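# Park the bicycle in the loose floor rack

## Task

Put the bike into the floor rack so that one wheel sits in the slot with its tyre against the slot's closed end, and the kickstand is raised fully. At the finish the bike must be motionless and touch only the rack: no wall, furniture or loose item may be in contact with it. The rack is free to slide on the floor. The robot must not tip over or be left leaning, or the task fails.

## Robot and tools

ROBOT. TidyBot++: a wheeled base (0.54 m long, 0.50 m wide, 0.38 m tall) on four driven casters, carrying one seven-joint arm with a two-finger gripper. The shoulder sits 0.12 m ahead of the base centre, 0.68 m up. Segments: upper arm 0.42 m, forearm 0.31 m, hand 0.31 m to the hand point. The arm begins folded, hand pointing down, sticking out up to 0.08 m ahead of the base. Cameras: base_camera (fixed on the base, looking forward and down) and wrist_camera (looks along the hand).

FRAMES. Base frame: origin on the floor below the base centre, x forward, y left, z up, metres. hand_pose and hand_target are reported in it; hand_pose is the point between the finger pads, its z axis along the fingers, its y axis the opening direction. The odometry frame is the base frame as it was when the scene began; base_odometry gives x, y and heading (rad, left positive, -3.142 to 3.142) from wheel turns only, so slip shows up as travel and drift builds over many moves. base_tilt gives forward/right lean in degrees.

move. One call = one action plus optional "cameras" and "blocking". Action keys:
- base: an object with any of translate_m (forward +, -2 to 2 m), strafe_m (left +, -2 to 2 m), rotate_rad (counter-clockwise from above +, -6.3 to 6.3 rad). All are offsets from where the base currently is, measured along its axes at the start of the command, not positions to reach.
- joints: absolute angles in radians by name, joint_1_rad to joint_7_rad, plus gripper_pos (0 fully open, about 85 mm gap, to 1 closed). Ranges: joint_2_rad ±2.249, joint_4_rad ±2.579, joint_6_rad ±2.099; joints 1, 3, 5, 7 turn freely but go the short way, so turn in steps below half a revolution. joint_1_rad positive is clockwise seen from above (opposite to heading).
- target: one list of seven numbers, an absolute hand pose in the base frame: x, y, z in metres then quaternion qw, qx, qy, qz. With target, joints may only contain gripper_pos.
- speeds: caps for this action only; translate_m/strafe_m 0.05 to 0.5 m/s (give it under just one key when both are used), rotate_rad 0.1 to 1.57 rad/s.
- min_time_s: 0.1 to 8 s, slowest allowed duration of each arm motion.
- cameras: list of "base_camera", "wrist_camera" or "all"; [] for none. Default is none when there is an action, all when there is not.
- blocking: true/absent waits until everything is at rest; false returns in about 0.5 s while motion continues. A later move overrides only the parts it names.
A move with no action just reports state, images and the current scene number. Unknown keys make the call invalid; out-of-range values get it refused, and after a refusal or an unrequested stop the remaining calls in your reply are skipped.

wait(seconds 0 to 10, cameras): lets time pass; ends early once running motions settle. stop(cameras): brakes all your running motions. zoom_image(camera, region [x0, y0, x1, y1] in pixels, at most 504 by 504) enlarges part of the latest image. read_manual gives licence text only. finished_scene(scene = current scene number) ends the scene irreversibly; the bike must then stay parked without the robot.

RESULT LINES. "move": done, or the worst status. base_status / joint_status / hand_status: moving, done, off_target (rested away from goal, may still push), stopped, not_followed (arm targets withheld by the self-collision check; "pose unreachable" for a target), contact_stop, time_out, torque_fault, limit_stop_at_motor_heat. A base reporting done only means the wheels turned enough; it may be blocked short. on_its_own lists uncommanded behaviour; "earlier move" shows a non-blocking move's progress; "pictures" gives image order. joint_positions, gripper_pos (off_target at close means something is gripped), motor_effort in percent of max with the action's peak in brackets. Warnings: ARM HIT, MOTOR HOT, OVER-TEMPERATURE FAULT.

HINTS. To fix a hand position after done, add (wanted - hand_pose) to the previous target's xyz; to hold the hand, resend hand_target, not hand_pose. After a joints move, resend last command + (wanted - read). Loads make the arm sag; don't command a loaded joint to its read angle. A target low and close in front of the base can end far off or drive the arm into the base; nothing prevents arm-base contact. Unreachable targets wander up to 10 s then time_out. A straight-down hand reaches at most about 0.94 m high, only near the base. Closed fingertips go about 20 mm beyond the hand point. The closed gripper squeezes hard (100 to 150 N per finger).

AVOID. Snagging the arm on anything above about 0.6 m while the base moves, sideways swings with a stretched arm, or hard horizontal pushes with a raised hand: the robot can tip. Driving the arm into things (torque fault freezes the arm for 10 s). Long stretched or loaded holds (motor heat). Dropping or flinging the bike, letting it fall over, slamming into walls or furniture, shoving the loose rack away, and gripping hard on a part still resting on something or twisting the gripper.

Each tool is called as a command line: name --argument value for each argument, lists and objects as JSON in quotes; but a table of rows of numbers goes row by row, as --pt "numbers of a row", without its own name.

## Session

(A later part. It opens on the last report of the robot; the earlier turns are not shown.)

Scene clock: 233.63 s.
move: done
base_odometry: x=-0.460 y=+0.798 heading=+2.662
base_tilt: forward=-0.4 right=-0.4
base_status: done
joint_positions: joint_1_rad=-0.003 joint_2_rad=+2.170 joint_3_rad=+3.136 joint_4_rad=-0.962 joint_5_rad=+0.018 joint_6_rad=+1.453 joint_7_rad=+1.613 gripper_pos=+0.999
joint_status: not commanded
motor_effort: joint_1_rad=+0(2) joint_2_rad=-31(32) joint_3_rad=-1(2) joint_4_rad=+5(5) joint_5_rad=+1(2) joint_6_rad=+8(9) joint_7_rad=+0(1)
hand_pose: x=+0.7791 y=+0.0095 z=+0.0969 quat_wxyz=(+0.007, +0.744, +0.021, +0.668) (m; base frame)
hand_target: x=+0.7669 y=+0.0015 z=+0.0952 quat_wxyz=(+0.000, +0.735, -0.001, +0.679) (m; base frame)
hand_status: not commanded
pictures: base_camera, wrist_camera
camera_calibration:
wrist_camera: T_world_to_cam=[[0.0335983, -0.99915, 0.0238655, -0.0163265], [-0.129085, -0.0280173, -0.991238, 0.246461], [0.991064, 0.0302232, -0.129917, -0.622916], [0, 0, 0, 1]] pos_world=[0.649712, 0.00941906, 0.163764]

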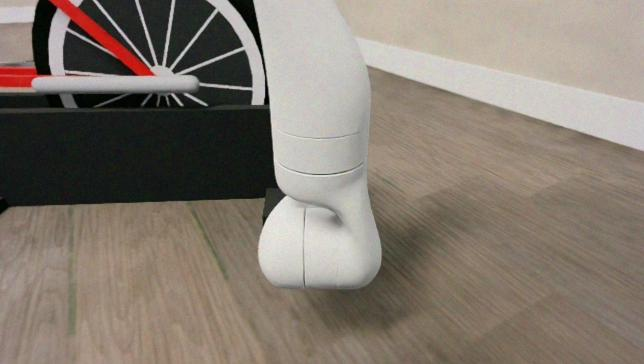

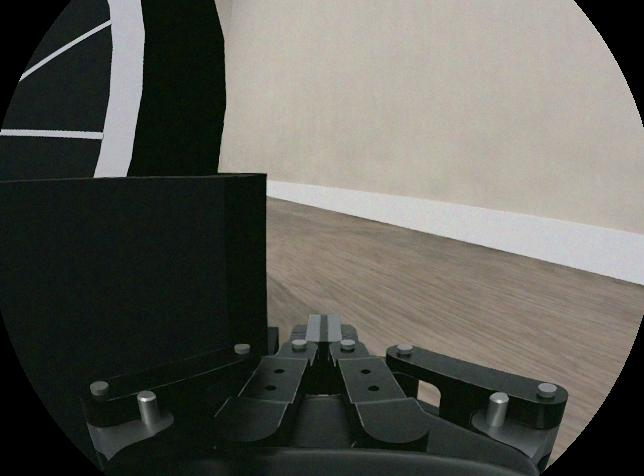

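move --base '{"strafe_m":0.035}' --speeds '{"strafe_m":0.05}' --cameras '["all"]'

Scene clock: 235.40 s.
move: done
base_odometry: x=-0.476 y=+0.767 heading=+2.662
base_tilt: forward=-0.4 right=-0.4
base_status: done
joint_positions: joint_1_rad=+0.024 joint_2_rad=+2.177 joint_3_rad=+3.136 joint_4_rad=-0.962 joint_5_rad=+0.007 joint_6_rad=+1.455 joint_7_rad=+1.613 gripper_pos=+0.999
joint_status: not commanded
motor_effort: joint_1_rad=-4(7) joint_2_rad=-35(36) joint_3_rad=-2(3) joint_4_rad=+7(8) joint_5_rad=+5(7) joint_6_rad=+8(9) joint_7_rad=+0(1)
hand_pose: x=+0.7747 y=-0.0116 z=+0.0925 quat_wxyz=(+0.019, +0.746, +0.007, +0.666) (m; base frame)
hand_target: x=+0.7669 y=+0.0015 z=+0.0952 quat_wxyz=(+0.000, +0.735, -0.001, +0.679) (m; base frame)
hand_status: not commanded
pictures: base_camera, wrist_camera
camera_calibration:
wrist_camera: T_world_to_cam=[[-0.00430716, -0.999712, 0.0236117, -0.00772769], [-0.135861, -0.022808, -0.990465, 0.246136], [0.990719, -0.007474, -0.135724, -0.618164], [0, 0, 0, 1]] pos_world=[0.645833, -0.00673177, 0.160072]

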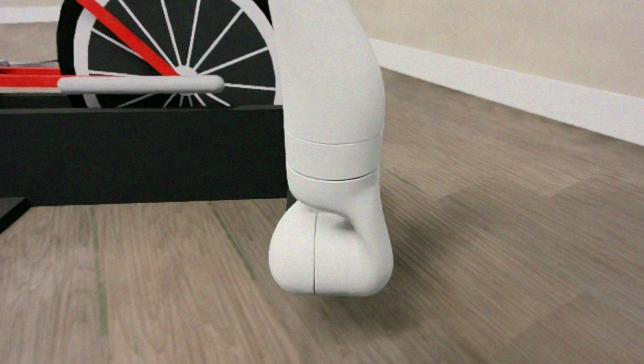

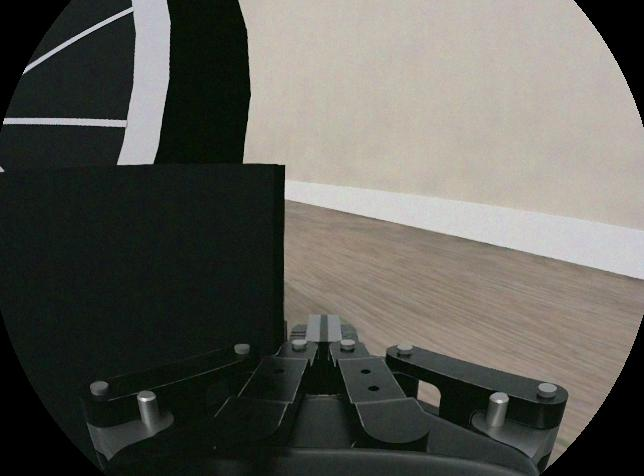

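move --base '{"strafe_m":0.03}' --speeds '{"strafe_m":0.05}' --cameras '["wrist_camera"]'

move --base '{"strafe_m":0.02}' --speeds '{"strafe_m":0.05}' --cameras '["wrist_camera"]'

Scene clock: 237.13 s.
move: done
base_odometry: x=-0.490 y=+0.741 heading=+2.662
base_tilt: forward=-0.4 right=-0.4
base_status: done
joint_positions: joint_1_rad=+0.054 joint_2_rad=+2.181 joint_3_rad=+3.139 joint_4_rad=-0.962 joint_5_rad=-0.016 joint_6_rad=+1.456 joint_7_rad=+1.613 gripper_pos=+0.999
joint_status: not commanded
motor_effort: joint_1_rad=-8(10) joint_2_rad=-32(37) joint_3_rad=-3(3) joint_4_rad=+5(8) joint_5_rad=+8(11) joint_6_rad=+8(9) joint_7_rad=+0(1)
hand_pose: x=+0.7717 y=-0.0383 z=+0.0906 quat_wxyz=(+0.037, +0.747, -0.012, +0.664) (m; base frame)
hand_target: x=+0.7669 y=+0.0015 z=+0.0952 quat_wxyz=(+0.000, +0.735, -0.001, +0.679) (m; base frame)
hand_status: not commanded
pictures: wrist_camera
camera_calibration:
wrist_camera: T_world_to_cam=[[-0.0553383, -0.998136, 0.0257492, 0.00479557], [-0.139269, -0.0178204, -0.990094, 0.246128], [0.988707, -0.0583762, -0.138024, -0.615792], [0, 0, 0, 1]] pos_world=[0.643381, -0.0267749, 0.158573]

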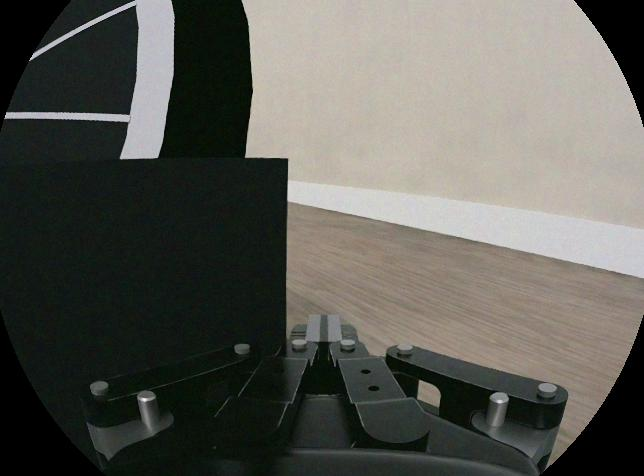

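Scene clock: 238.00 s.
move: done
base_odometry: x=-0.500 y=+0.723 heading=+2.661
base_tilt: forward=-0.4 right=-0.4
base_status: done
joint_positions: joint_1_rad=+0.075 joint_2_rad=+2.181 joint_3_rad=+3.142 joint_4_rad=-0.961 joint_5_rad=-0.033 joint_6_rad=+1.456 joint_7_rad=+1.613 gripper_pos=+0.999
joint_status: not commanded
motor_effort: joint_1_rad=-12(14) joint_2_rad=-30(33) joint_3_rad=-3(4) joint_4_rad=+4(6) joint_5_rad=+11(14) joint_6_rad=+9(9) joint_7_rad=+0(1)
hand_pose: x=+0.7703 y=-0.0578 z=+0.0907 quat_wxyz=(+0.050, +0.746, -0.024, +0.663) (m; base frame)
hand_target: x=+0.7669 y=+0.0015 z=+0.0952 quat_wxyz=(+0.000, +0.735, -0.001, +0.679) (m; base frame)
hand_status: not commanded
pictures: wrist_camera
camera_calibration:
wrist_camera: T_world_to_cam=[[-0.0918142, -0.995369, 0.0284866, 0.0133272], [-0.139798, -0.0154395, -0.99006, 0.246178], [0.985914, -0.0948839, -0.137733, -0.615555], [0, 0, 0, 1]] pos_world=[0.642524, -0.04134, 0.158569]

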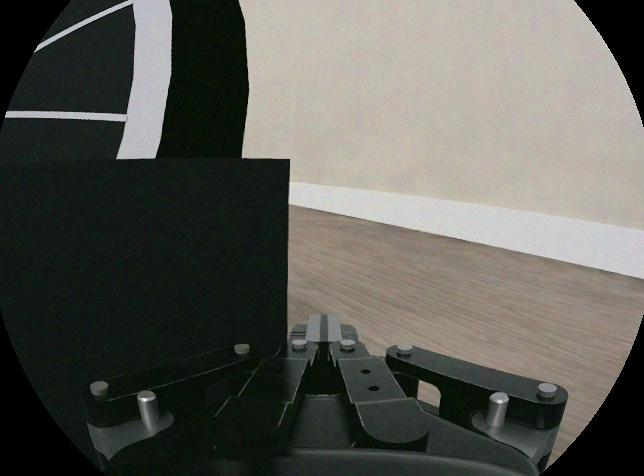

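move --base '{"strafe_m":0.06}' --speeds '{"strafe_m":0.05}' --cameras '["wrist_camera"]'

move --base '{"strafe_m":0.04}' --speeds '{"strafe_m":0.05}' --cameras '["wrist_camera"]'

Scene clock: 240.57 s.
move: done
base_odometry: x=-0.527 y=+0.670 heading=+2.661
base_tilt: forward=-0.3 right=-0.4
base_status: done
joint_positions: joint_1_rad=+0.103 joint_2_rad=+2.181 joint_3_rad=+3.151 joint_4_rad=-0.961 joint_5_rad=-0.060 joint_6_rad=+1.456 joint_7_rad=+1.613 gripper_pos=+0.999
joint_status: not commanded
motor_effort: joint_1_rad=-13(22) joint_2_rad=-29(31) joint_3_rad=-3(5) joint_4_rad=+3(4) joint_5_rad=+12(20) joint_6_rad=+11(11) joint_7_rad=+1(1)
hand_pose: x=+0.7674 y=-0.0855 z=+0.0910 quat_wxyz=(+0.069, +0.745, -0.041, +0.662) (m; base frame)
hand_target: x=+0.7669 y=+0.0015 z=+0.0952 quat_wxyz=(+0.000, +0.735, -0.001, +0.679) (m; base frame)
hand_status: not commanded
pictures: wrist_camera
camera_calibration:
wrist_camera: T_world_to_cam=[[-0.141604, -0.989277, 0.0357603, 0.023496], [-0.140181, -0.0157211, -0.990001, 0.245894], [0.979948, -0.145201, -0.136452, -0.615122], [0, 0, 0, 1]] pos_world=[0.640584, -0.0622063, 0.15866]

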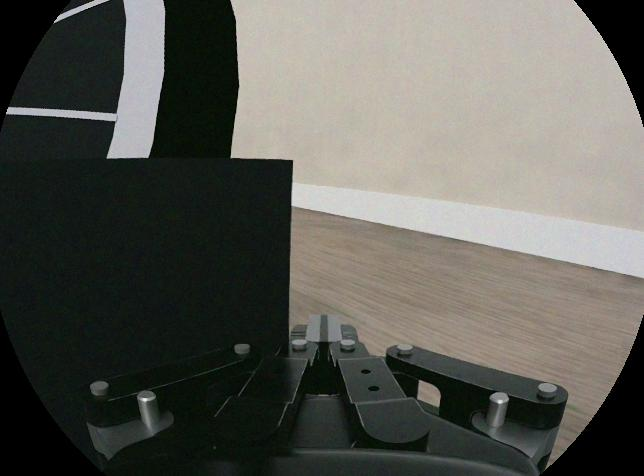

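Scene clock: 242.20 s.
move: done
base_odometry: x=-0.546 y=+0.635 heading=+2.661
base_tilt: forward=-0.4 right=-0.4
base_status: done
joint_positions: joint_1_rad=+0.098 joint_2_rad=+2.181 joint_3_rad=+3.153 joint_4_rad=-0.959 joint_5_rad=-0.073 joint_6_rad=+1.456 joint_7_rad=+1.613 gripper_pos=+0.999
joint_status: not commanded
motor_effort: joint_1_rad=-11(23) joint_2_rad=-29(31) joint_3_rad=-3(5) joint_4_rad=+3(4) joint_5_rad=+11(22) joint_6_rad=+11(12) joint_7_rad=+0(1)
hand_pose: x=+0.7678 y=-0.0863 z=+0.0916 quat_wxyz=(+0.072, +0.744, -0.042, +0.663) (m; base frame)
hand_target: x=+0.7669 y=+0.0015 z=+0.0952 quat_wxyz=(+0.000, +0.735, -0.001, +0.679) (m; base frame)
hand_status: not commanded
pictures: wrist_camera
camera_calibration:
wrist_camera: T_world_to_cam=[[-0.147891, -0.988304, 0.0372011, 0.027506], [-0.138618, -0.0165297, -0.990208, 0.245227], [0.979241, -0.1516, -0.134553, -0.615718], [0, 0, 0, 1]] pos_world=[0.640997, -0.0621049, 0.158956]

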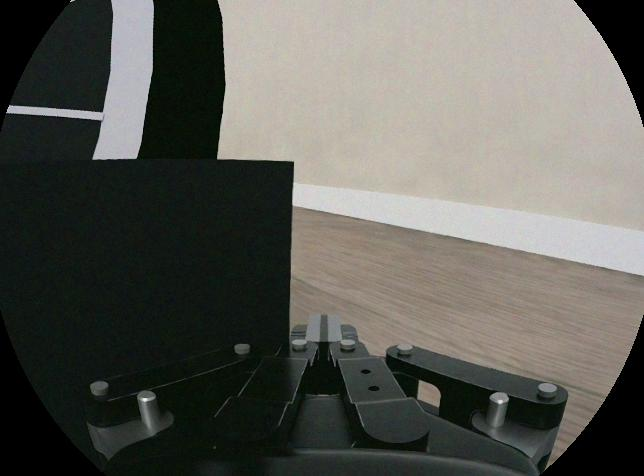

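move --base '{"strafe_m":-0.13}'

move --base '{"translate_m":-0.44}'

move --base '{"strafe_m":0.28}' --joints '{"joint_1_rad":0.0,"joint_2_rad":2.12,"joint_4_rad":-0.95,"joint_6_rad":1.5}' --cameras '["all"]'

zoom_image --camera "wrist_camera" --region '[120, 60, 500, 320]'

Scene clock: 245.00 s.
move: done
base_odometry: x=-0.486 y=+0.750 heading=+2.661
base_tilt: forward=-0.4 right=-0.4
base_status: done
joint_positions: joint_1_rad=+0.005 joint_2_rad=+2.181 joint_3_rad=+3.149 joint_4_rad=-0.959 joint_5_rad=-0.021 joint_6_rad=+1.457 joint_7_rad=+1.613 gripper_pos=+0.999
joint_status: not commanded
motor_effort: joint_1_rad=+0(12) joint_2_rad=-31(34) joint_3_rad=-1(3) joint_4_rad=+4(6) joint_5_rad=+2(12) joint_6_rad=+8(11) joint_7_rad=+0(1)
hand_pose: x=+0.7736 y=-0.0094 z=+0.0915 quat_wxyz=(+0.024, +0.745, +0.010, +0.666) (m; base frame)
hand_target: x=+0.7669 y=+0.0015 z=+0.0952 quat_wxyz=(+0.000, +0.735, -0.001, +0.679) (m; base frame)
hand_status: not commanded
pictures: none

Scene clock: 247.13 s.
move: done
base_odometry: x=-0.095 y=+0.547 heading=+2.661
base_tilt: forward=-0.4 right=-0.4
base_status: done
joint_positions: joint_1_rad=+0.005 joint_2_rad=+2.184 joint_3_rad=+3.149 joint_4_rad=-0.959 joint_5_rad=-0.021 joint_6_rad=+1.457 joint_7_rad=+1.613 gripper_pos=+0.999
joint_status: not commanded
motor_effort: joint_1_rad=+0(1) joint_2_rad=-30(34) joint_3_rad=+0(1) joint_4_rad=+4(6) joint_5_rad=+2(2) joint_6_rad=+8(9) joint_7_rad=+0(1)
hand_pose: x=+0.7718 y=-0.0090 z=+0.0896 quat_wxyz=(+0.023, +0.746, +0.010, +0.665) (m; base frame)
hand_target: x=+0.7669 y=+0.0015 z=+0.0952 quat_wxyz=(+0.000, +0.735, -0.001, +0.679) (m; base frame)
hand_status: not commanded
pictures: none

Scene clock: 249.03 s.
move: done
base_odometry: x=-0.225 y=+0.298 heading=+2.662
base_tilt: forward=-0.4 right=-0.4
base_status: done
joint_positions: joint_1_rad=-0.007 joint_2_rad=+2.126 joint_3_rad=+3.147 joint_4_rad=-0.959 joint_5_rad=-0.021 joint_6_rad=+1.459 joint_7_rad=+1.613 gripper_pos=+0.999
joint_status: all done
motor_effort: joint_1_rad=+0(3) joint_2_rad=-33(34) joint_3_rad=-1(2) joint_4_rad=+5(6) joint_5_rad=+1(3) joint_6_rad=+8(9) joint_7_rad=+0(1)
hand_pose: x=+0.8054 y=-0.0009 z=+0.1292 quat_wxyz=(+0.020, +0.726, +0.013, +0.687) (m; base frame)
hand_target: x=+0.8117 y=+0.0015 z=+0.1489 quat_wxyz=(+0.000, +0.707, -0.001, +0.707) (m; base frame)
hand_status: not commanded
pictures: base_camera, wrist_camera
camera_calibration:
wrist_camera: T_world_to_cam=[[0.00325232, -0.999471, 0.0323565, -0.00498257], [-0.0777771, -0.0325115, -0.996441, 0.240951], [0.996965, 0.000724147, -0.0778417, -0.655947], [0, 0, 0, 1]] pos_world=[0.672714, 0.00332873, 0.189194]

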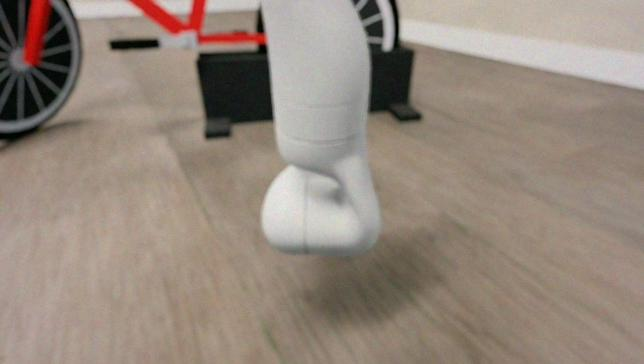

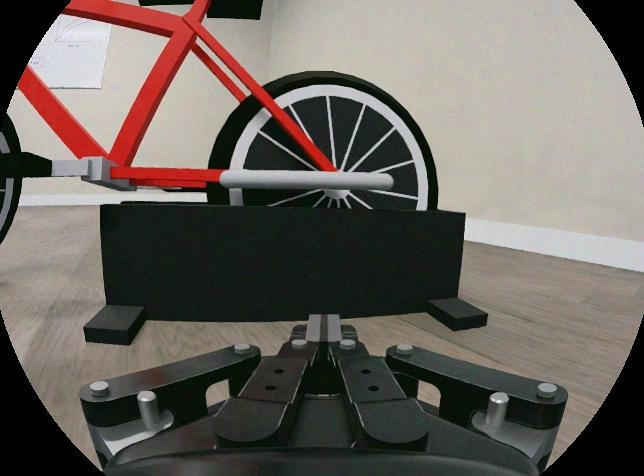

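Scaled by 1.326.

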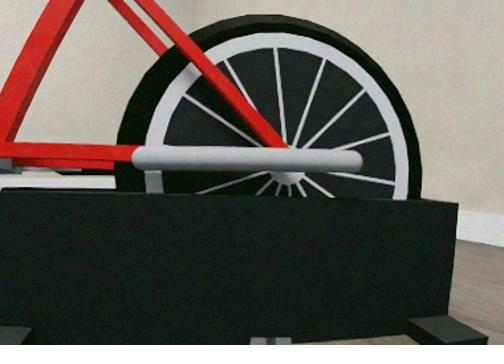

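move --base '{"strafe_m":0.4}' --joints '{"joint_1_rad":0.0,"joint_2_rad":1.754,"joint_4_rad":-1.654,"joint_6_rad":1.84}' --cameras '["all"]'

Scene clock: 253.23 s.
move: done
base_odometry: x=-0.409 y=-0.057 heading=+2.662
base_tilt: forward=-0.4 right=-0.4
base_status: done
joint_positions: joint_1_rad=-0.008 joint_2_rad=+1.776 joint_3_rad=+3.144 joint_4_rad=-1.631 joint_5_rad=-0.021 joint_6_rad=+1.789 joint_7_rad=+1.613 gripper_pos=+0.999
joint_status: all done
motor_effort: joint_1_rad=+0(3) joint_2_rad=-32(34) joint_3_rad=-1(2) joint_4_rad=+1(6) joint_5_rad=+1(3) joint_6_rad=+8(9) joint_7_rad=+0(1)
hand_pose: x=+0.7594 y=-0.0005 z=+0.2781 quat_wxyz=(+0.021, +0.723, +0.014, +0.690) (m; base frame)
hand_target: x=+0.7613 y=+0.0018 z=+0.3028 quat_wxyz=(-0.001, +0.706, -0.001, +0.708) (m; base frame)
hand_status: not commanded
pictures: base_camera, wrist_camera
camera_calibration:
wrist_camera: T_world_to_cam=[[0.00207121, -0.999329, 0.0365585, -0.00959981], [-0.0695239, -0.0366141, -0.996908, 0.379525], [0.997578, -0.000476883, -0.0695531, -0.601292], [0, 0, 0, 1]] pos_world=[0.626242, 0.00401584, 0.336881]

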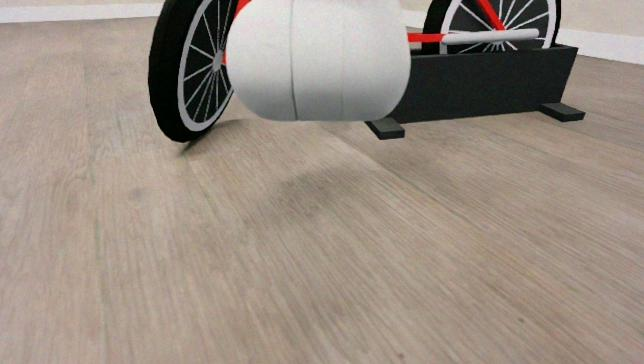

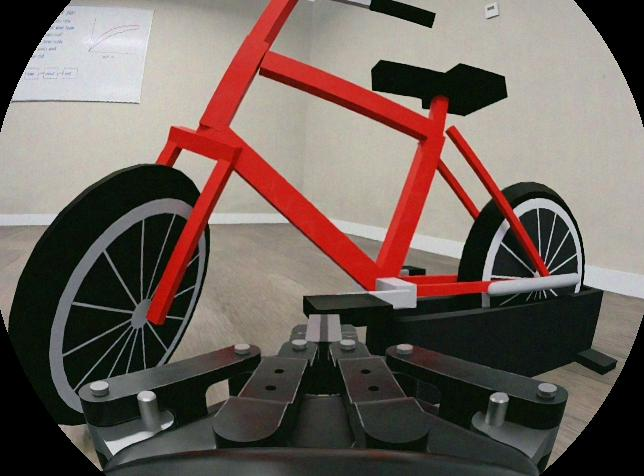

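move --base '{"translate_m":0.3,"strafe_m":-0.05}' --joints '{"joint_2_rad":1.66,"joint_4_rad":-1.68,"joint_6_rad":1.80}' --cameras '["all"]'

Scene clock: 256.33 s.
move: done
base_odometry: x=-0.653 y=+0.126 heading=+2.662
base_tilt: forward=-0.4 right=-0.4
base_status: done
joint_positions: joint_1_rad=-0.007 joint_2_rad=+1.672 joint_3_rad=+3.144 joint_4_rad=-1.664 joint_5_rad=-0.021 joint_6_rad=+1.790 joint_7_rad=+1.613 gripper_pos=+0.999
joint_status: all done
motor_effort: joint_1_rad=+0(1) joint_2_rad=-33(37) joint_3_rad=-1(2) joint_4_rad=+2(3) joint_5_rad=+1(3) joint_6_rad=+9(9) joint_7_rad=+0(1)
hand_pose: x=+0.7879 y=-0.0005 z=+0.3384 quat_wxyz=(+0.022, +0.698, +0.013, +0.716) (m; base frame)
hand_target: x=+0.7873 y=+0.0018 z=+0.3457 quat_wxyz=(-0.001, +0.696, -0.001, +0.718) (m; base frame)
hand_status: not commanded
pictures: base_camera, wrist_camera
camera_calibration:
wrist_camera: T_world_to_cam=[[-0.000743031, -0.999347, 0.0361139, -0.00939956], [0.00182161, -0.0361152, -0.999346, 0.386324], [0.999998, -0.000676759, 0.00184725, -0.651694], [0, 0, 0, 1]] pos_world=[0.650982, 0.00411769, 0.387614]

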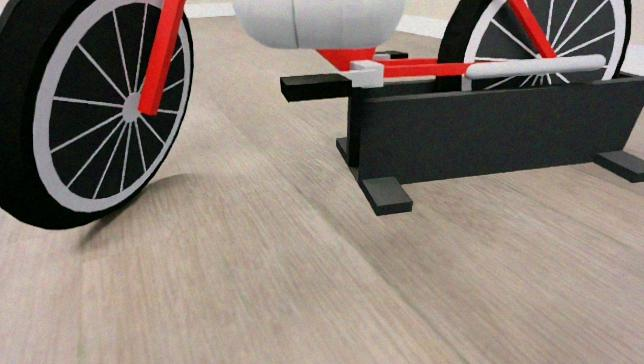

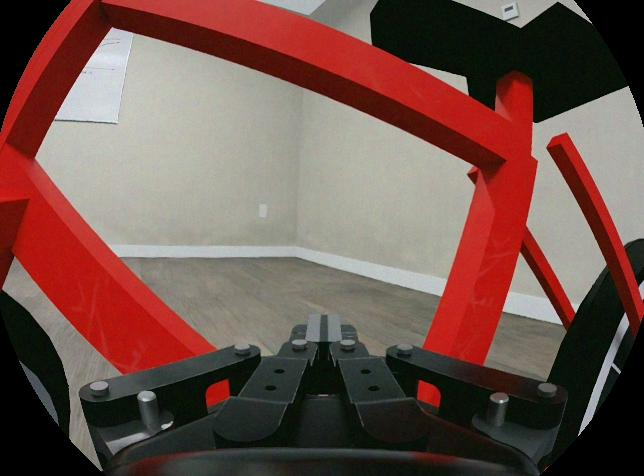

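move --base '{"translate_m":0.08}'

move --base '{"strafe_m":-0.07}' --speeds '{"strafe_m":0.06}' --cameras '["all"]'

Scene clock: 258.03 s.
move: done
base_odometry: x=-0.724 y=+0.163 heading=+2.662
base_tilt: forward=-0.3 right=-0.4
base_status: done
joint_positions: joint_1_rad=-0.007 joint_2_rad=+1.669 joint_3_rad=+3.144 joint_4_rad=-1.667 joint_5_rad=-0.021 joint_6_rad=+1.791 joint_7_rad=+1.613 gripper_pos=+0.999
joint_status: not commanded
motor_effort: joint_1_rad=+0(2) joint_2_rad=-33(35) joint_3_rad=-1(1) joint_4_rad=+1(4) joint_5_rad=+1(2) joint_6_rad=+9(9) joint_7_rad=+0(2)
hand_pose: x=+0.7882 y=-0.0007 z=+0.3400 quat_wxyz=(+0.022, +0.698, +0.012, +0.716) (m; base frame)
hand_target: x=+0.7873 y=+0.0018 z=+0.3457 quat_wxyz=(-0.001, +0.696, -0.001, +0.718) (m; base frame)
hand_status: not commanded
pictures: none

Scene clock: 259.67 s.
move: done
base_odometry: x=-0.692 y=+0.225 heading=+2.662
base_tilt: forward=-0.4 right=-0.4
base_status: done
joint_positions: joint_1_rad=-0.014 joint_2_rad=+1.669 joint_3_rad=+3.141 joint_4_rad=-1.667 joint_5_rad=-0.012 joint_6_rad=+1.791 joint_7_rad=+1.613 gripper_pos=+0.999
joint_status: not commanded
motor_effort: joint_1_rad=+2(4) joint_2_rad=-33(35) joint_3_rad=+0(1) joint_4_rad=+2(3) joint_5_rad=+0(3) joint_6_rad=+8(9) joint_7_rad=+0(1)
hand_pose: x=+0.7882 y=+0.0076 z=+0.3400 quat_wxyz=(+0.015, +0.698, +0.016, +0.716) (m; base frame)
hand_target: x=+0.7873 y=+0.0018 z=+0.3457 quat_wxyz=(-0.001, +0.696, -0.001, +0.718) (m; base frame)
hand_status: not commanded
pictures: base_camera, wrist_camera
camera_calibration:
wrist_camera: T_world_to_cam=[[0.0145322, -0.999415, 0.0309565, -0.0116904], [0.00321147, -0.0309129, -0.999517, 0.387144], [0.999889, 0.0146245, 0.00276036, -0.652215], [0, 0, 0, 1]] pos_world=[0.651069, 0.00982255, 0.389119]

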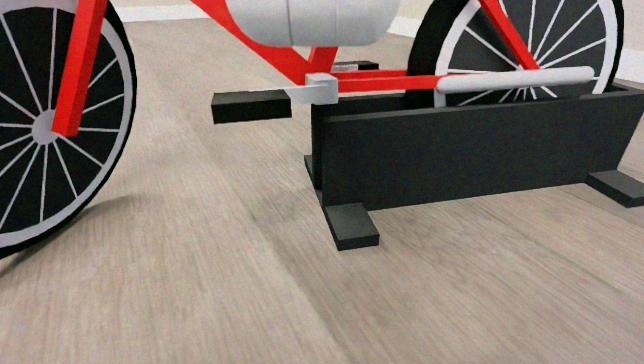

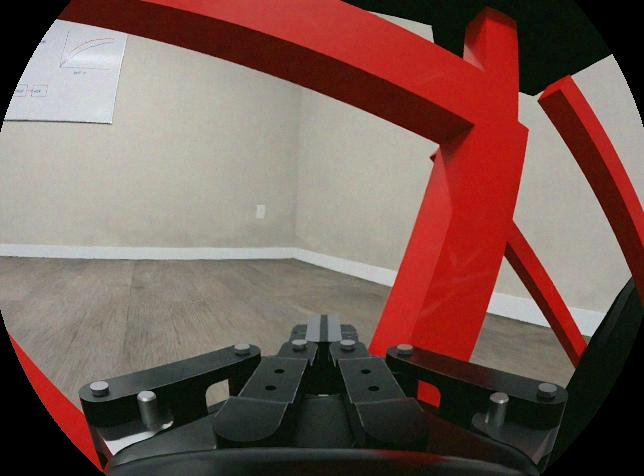

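move --base '{"strafe_m":-0.06}' --speeds '{"strafe_m":0.05}' --cameras '["all"]'

zoom_image --camera "base_camera" --region '[400, 20, 644, 220]'

Scene clock: 261.97 s.
move: done
base_odometry: x=-0.664 y=+0.279 heading=+2.663
base_tilt: forward=-0.4 right=-0.3
base_status: done
joint_positions: joint_1_rad=-0.073 joint_2_rad=+1.669 joint_3_rad=+3.116 joint_4_rad=-1.667 joint_5_rad=+0.025 joint_6_rad=+1.791 joint_7_rad=+1.613 gripper_pos=+0.999
joint_status: not commanded
motor_effort: joint_1_rad=+11(14) joint_2_rad=-33(34) joint_3_rad=+4(5) joint_4_rad=+3(4) joint_5_rad=-8(10) joint_6_rad=+5(8) joint_7_rad=+0(1)
hand_pose: x=+0.7852 y=+0.0649 z=+0.3406 quat_wxyz=(-0.030, +0.697, +0.037, +0.716) (m; base frame)
hand_target: x=+0.7873 y=+0.0018 z=+0.3457 quat_wxyz=(-0.001, +0.696, -0.001, +0.718) (m; base frame)
hand_status: not commanded
pictures: base_camera, wrist_camera
camera_calibration:
wrist_camera: T_world_to_cam=[[0.106726, -0.994288, -0.000945927, -0.0163037], [0.00332053, 0.00130778, -0.999994, 0.387528], [0.994283, 0.106722, 0.00344113, -0.651843], [0, 0, 0, 1]] pos_world=[0.648569, 0.0528485, 0.389753]

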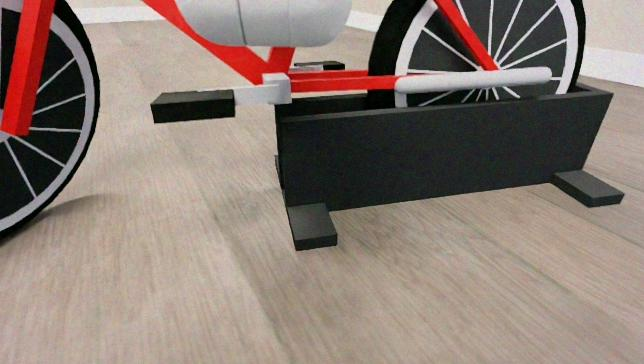

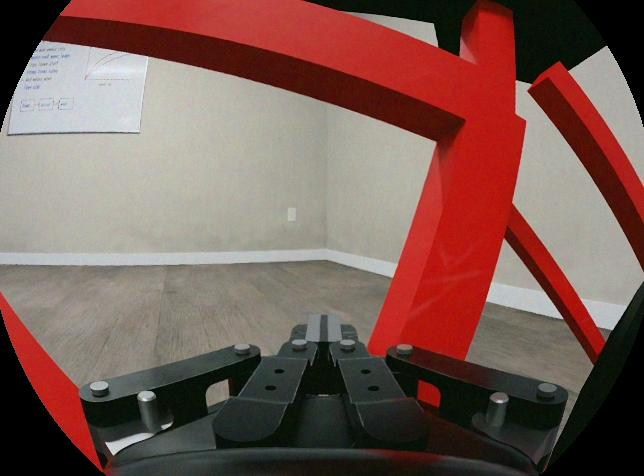

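Scaled by 2.066.

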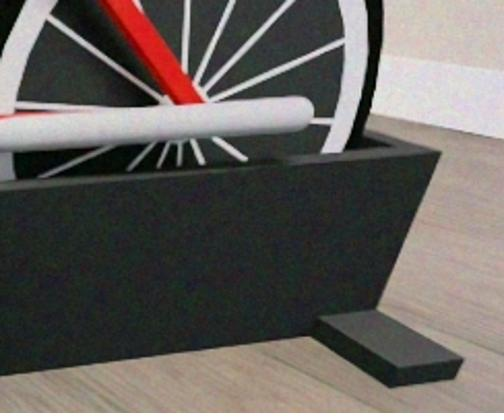

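move --base '{"strafe_m":-0.05}' --speeds '{"strafe_m":0.05}' --cameras '["base_camera"]'

zoom_image --camera "base_camera" --region '[400, 20, 644, 220]'

Scene clock: 264.37 s.
move: done
base_odometry: x=-0.641 y=+0.323 heading=+2.663
base_tilt: forward=-0.4 right=-0.4
base_status: done
joint_positions: joint_1_rad=-0.115 joint_2_rad=+1.668 joint_3_rad=+3.099 joint_4_rad=-1.668 joint_5_rad=+0.058 joint_6_rad=+1.791 joint_7_rad=+1.612 gripper_pos=+0.999
joint_status: not commanded
motor_effort: joint_1_rad=+17(20) joint_2_rad=-34(34) joint_3_rad=+6(8) joint_4_rad=+1(4) joint_5_rad=-12(16) joint_6_rad=+11(12) joint_7_rad=+0(1)
hand_pose: x=+0.7799 y=+0.1068 z=+0.3419 quat_wxyz=(-0.064, +0.695, +0.054, +0.714) (m; base frame)
hand_target: x=+0.7873 y=+0.0018 z=+0.3457 quat_wxyz=(-0.001, +0.696, -0.001, +0.718) (m; base frame)
hand_status: not commanded
pictures: base_camera

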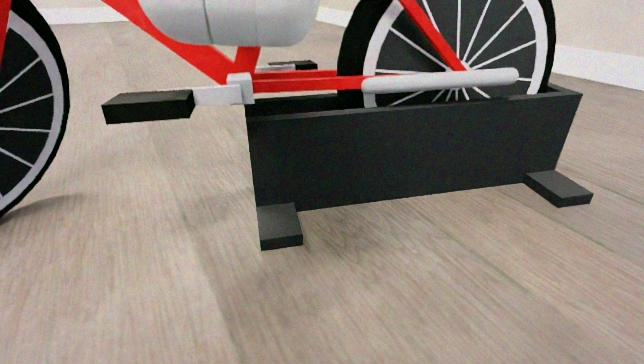

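Scaled by 2.066.

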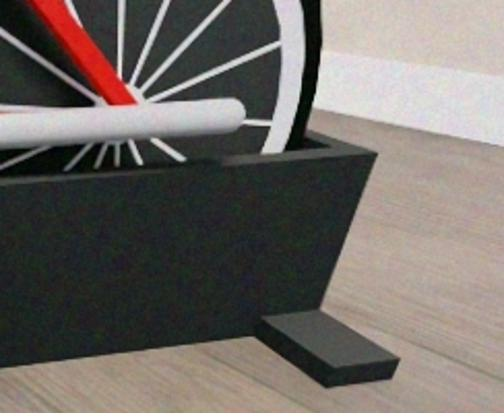

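move --base '{"strafe_m":-0.06}' --speeds '{"strafe_m":0.05}' --cameras '["base_camera"]'

zoom_image --camera "base_camera" --region '[360, 20, 604, 220]'

Scene clock: 268.77 s.
move: done
base_odometry: x=-0.614 y=+0.376 heading=+2.664
base_tilt: forward=-0.4 right=-0.4
base_status: done
joint_positions: joint_1_rad=-0.145 joint_2_rad=+1.663 joint_3_rad=+3.082 joint_4_rad=-1.668 joint_5_rad=+0.083 joint_6_rad=+1.791 joint_7_rad=+1.610 gripper_pos=+0.999
joint_status: not commanded
motor_effort: joint_1_rad=+20(27) joint_2_rad=-33(38) joint_3_rad=+7(10) joint_4_rad=+1(2) joint_5_rad=-15(20) joint_6_rad=+11(16) joint_7_rad=+0(2)
hand_pose: x=+0.7758 y=+0.1392 z=+0.3466 quat_wxyz=(-0.091, +0.692, +0.063, +0.714) (m; base frame)
hand_target: x=+0.7873 y=+0.0018 z=+0.3457 quat_wxyz=(-0.001, +0.696, -0.001, +0.718) (m; base frame)
hand_status: not commanded
pictures: base_camera

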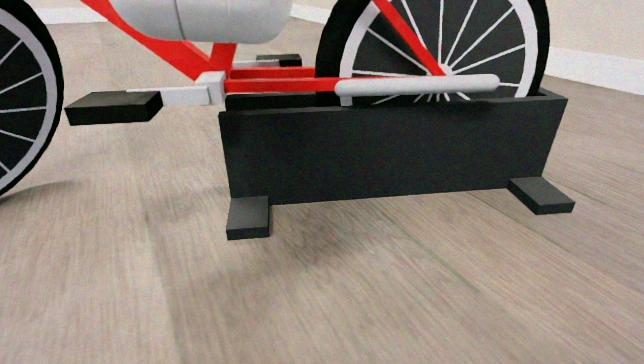

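Scaled by 2.066.

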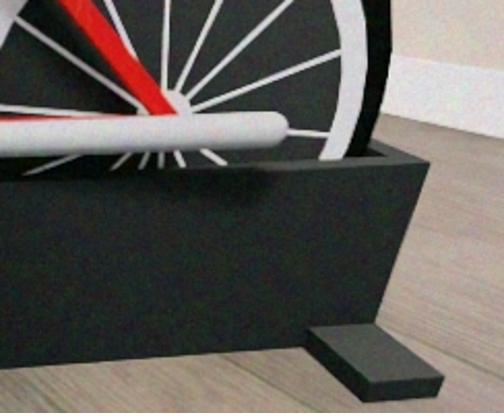

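move --base '{"strafe_m":0.18}'

move --base '{"translate_m":-0.42}'

move --base '{"strafe_m":-0.75}' --joints '{"joint_1_rad":0.0,"joint_2_rad":-0.33,"joint_3_rad":3.14,"joint_4_rad":-2.3,"joint_5_rad":0.0,"joint_6_rad":-0.6,"joint_7_rad":1.57}' --cameras '["all"]'

Scene clock: 271.83 s.
move: done
base_odometry: x=-0.697 y=+0.216 heading=+2.664
base_tilt: forward=-0.4 right=-0.3
base_status: done
joint_positions: joint_1_rad=-0.005 joint_2_rad=+1.662 joint_3_rad=+3.131 joint_4_rad=-1.668 joint_5_rad=+0.020 joint_6_rad=+1.792 joint_7_rad=+1.610 gripper_pos=+0.999
joint_status: not commanded
motor_effort: joint_1_rad=+0(18) joint_2_rad=-34(34) joint_3_rad=-1(7) joint_4_rad=+2(2) joint_5_rad=+1(14) joint_6_rad=+9(11) joint_7_rad=+0(1)
hand_pose: x=+0.7901 y=+0.0139 z=+0.3450 quat_wxyz=(+0.000, +0.695, +0.017, +0.719) (m; base frame)
hand_target: x=+0.7873 y=+0.0018 z=+0.3457 quat_wxyz=(-0.001, +0.696, -0.001, +0.718) (m; base frame)
hand_status: not commanded
pictures: none

Scene clock: 273.93 s.
move: done
base_odometry: x=-0.324 y=+0.022 heading=+2.663
base_tilt: forward=-0.4 right=-0.4
base_status: done
joint_positions: joint_1_rad=-0.005 joint_2_rad=+1.662 joint_3_rad=+3.131 joint_4_rad=-1.671 joint_5_rad=+0.020 joint_6_rad=+1.792 joint_7_rad=+1.610 gripper_pos=+0.999
joint_status: not commanded
motor_effort: joint_1_rad=+0(1) joint_2_rad=-33(35) joint_3_rad=-1(2) joint_4_rad=+2(3) joint_5_rad=+2(3) joint_6_rad=+9(9) joint_7_rad=+1(1)
hand_pose: x=+0.7894 y=+0.0139 z=+0.3444 quat_wxyz=(+0.000, +0.696, +0.017, +0.718) (m; base frame)
hand_target: x=+0.7873 y=+0.0018 z=+0.3457 quat_wxyz=(-0.001, +0.696, -0.001, +0.718) (m; base frame)
hand_status: not commanded
pictures: none

Scene clock: 277.60 s.
move: done
base_odometry: x=+0.022 y=+0.688 heading=+2.663
base_tilt: forward=-0.4 right=-0.4
base_status: done
joint_positions: joint_1_rad=+0.003 joint_2_rad=-0.316 joint_3_rad=+3.136 joint_4_rad=-2.264 joint_5_rad=+0.020 joint_6_rad=-0.551 joint_7_rad=+1.610 gripper_pos=+0.999
joint_status: all done
motor_effort: joint_1_rad=+0(3) joint_2_rad=-5(38) joint_3_rad=+0(3) joint_4_rad=+16(17) joint_5_rad=+2(3) joint_6_rad=+5(10) joint_7_rad=+0(1)
hand_pose: x=+0.4670 y=-0.0010 z=+0.7169 quat_wxyz=(+0.014, +0.948, +0.027, +0.316) (m; base frame)
hand_target: x=+0.4407 y=+0.0018 z=+0.6959 quat_wxyz=(+0.000, +0.959, +0.000, +0.282) (m; base frame)
hand_status: not commanded
pictures: base_camera, wrist_camera
camera_calibration:
wrist_camera: T_world_to_cam=[[0.0386405, -0.998903, 0.0264585, -0.0353266], [-0.812938, -0.0468219, -0.580465, 0.845357], [0.581067, 0.000920385, -0.813855, 0.449054], [0, 0, 0, 1]] pos_world=[0.427657, 0.00388005, 0.8571]

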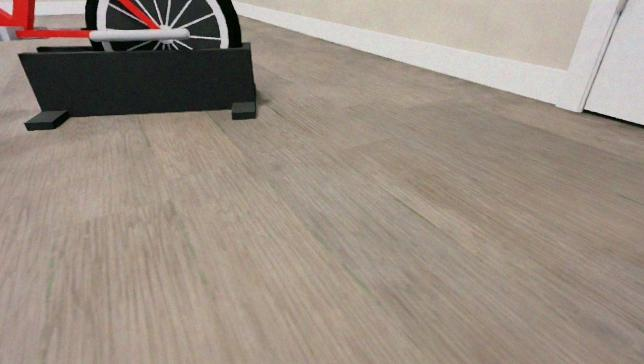

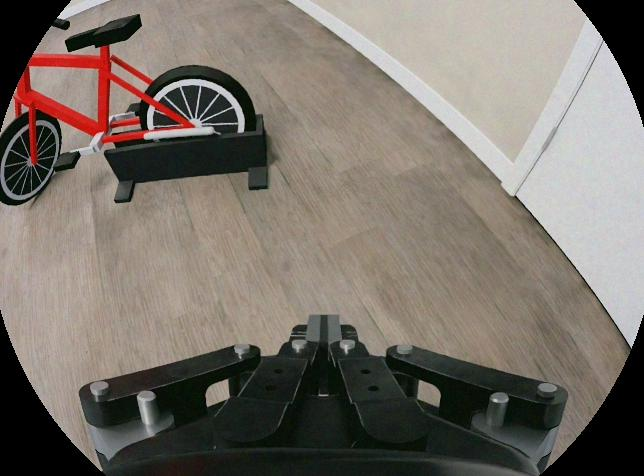

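move --base '{"translate_m":0.65,"strafe_m":0.14}'

move --target '[0.58, -0.03, 0.45, 0.0, 0.707, 0.707, 0.0]' --cameras '["all"]'

zoom_image --camera "wrist_camera" --region '[180, 0, 460, 260]'

Scene clock: 280.90 s.
move: done
base_odometry: x=-0.620 y=+0.864 heading=+2.663
base_tilt: forward=-0.4 right=-0.4
base_status: done
joint_positions: joint_1_rad=+0.003 joint_2_rad=-0.322 joint_3_rad=+3.136 joint_4_rad=-2.266 joint_5_rad=+0.020 joint_6_rad=-0.556 joint_7_rad=+1.610 gripper_pos=+0.999
joint_status: not commanded
motor_effort: joint_1_rad=+0(1) joint_2_rad=-6(7) joint_3_rad=+0(1) joint_4_rad=+16(17) joint_5_rad=+2(3) joint_6_rad=+5(6) joint_7_rad=+0(1)
hand_pose: x=+0.4647 y=-0.0010 z=+0.7167 quat_wxyz=(+0.014, +0.949, +0.027, +0.315) (m; base frame)
hand_target: x=+0.4407 y=+0.0018 z=+0.6959 quat_wxyz=(+0.000, +0.959, +0.000, +0.282) (m; base frame)
hand_status: not commanded
pictures: none

Scene clock: 283.60 s.
move: done
base_odometry: x=-0.620 y=+0.864 heading=+2.663
base_tilt: forward=-0.4 right=-0.4
base_status: not commanded
joint_positions: joint_1_rad=+0.295 joint_2_rad=+0.687 joint_3_rad=+2.790 joint_4_rad=-1.804 joint_5_rad=+0.335 joint_6_rad=-0.669 joint_7_rad=+2.829 gripper_pos=+0.999
joint_status: not commanded
motor_effort: joint_1_rad=+0(1) joint_2_rad=-28(29) joint_3_rad=-4(4) joint_4_rad=+8(16) joint_5_rad=+1(3) joint_6_rad=+0(5) joint_7_rad=+0(1)
hand_pose: x=+0.5825 y=-0.0215 z=+0.4607 quat_wxyz=(+0.008, +0.732, +0.681, +0.020) (m; base frame)
hand_target: x=+0.5800 y=-0.0300 z=+0.4500 quat_wxyz=(+0.000, +0.707, +0.707, +0.000) (m; base frame)
hand_status: done (0.014 m and 4.8 deg from the pose sent, 0.292 m and 92.8 deg at the start)
pictures: base_camera, wrist_camera
camera_calibration:
wrist_camera: T_world_to_cam=[[0.995982, -0.0857078, 0.0259585, -0.591239], [-0.0858556, -0.996297, 0.0046338, 0.0760392], [0.0254652, -0.00684387, -0.999652, 0.582518], [0, 0, 0, 1]] pos_world=[0.580558, 0.0290705, 0.597311]

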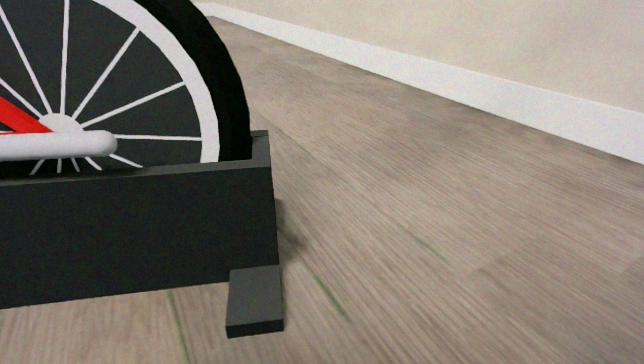

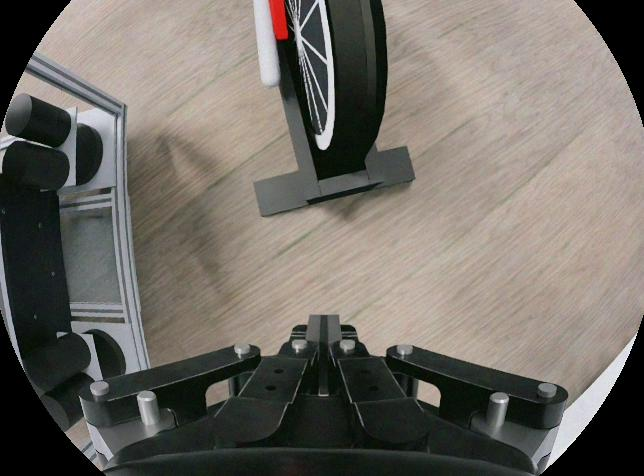

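Scaled by 1.800.

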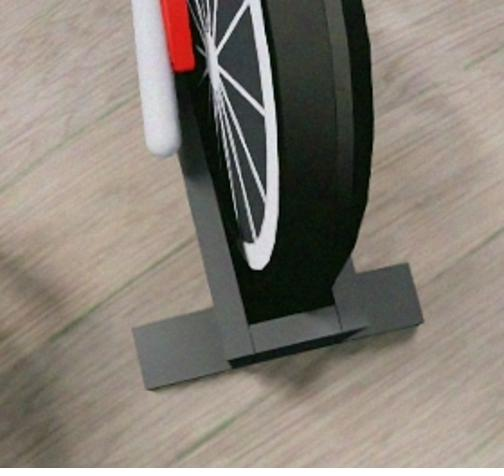

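zoom_image --camera "base_camera" --region '[200, 100, 290, 190]'

zoom_image --camera "wrist_camera" --region '[290, 110, 400, 220]'

Scaled by 5.600.

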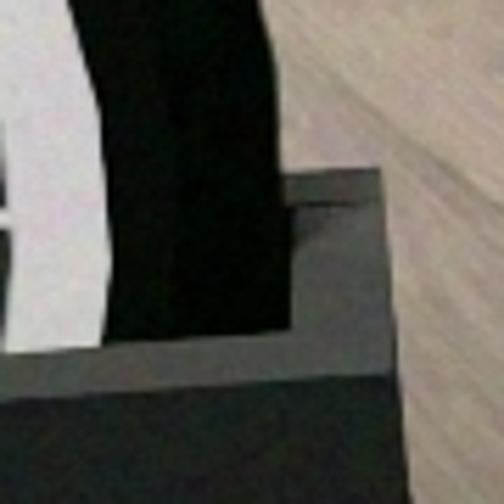

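Scaled by 4.582.

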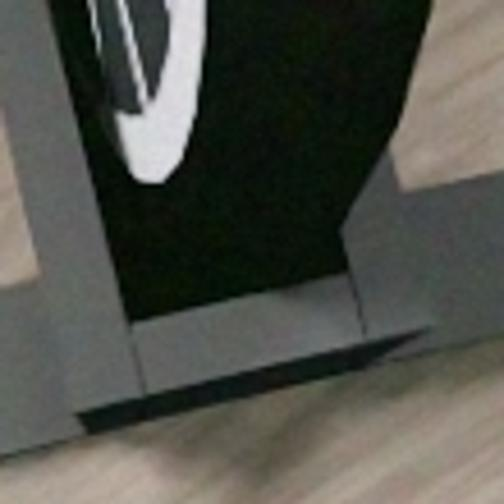

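finished_scene --scene 2

The scene is finished: the task was done.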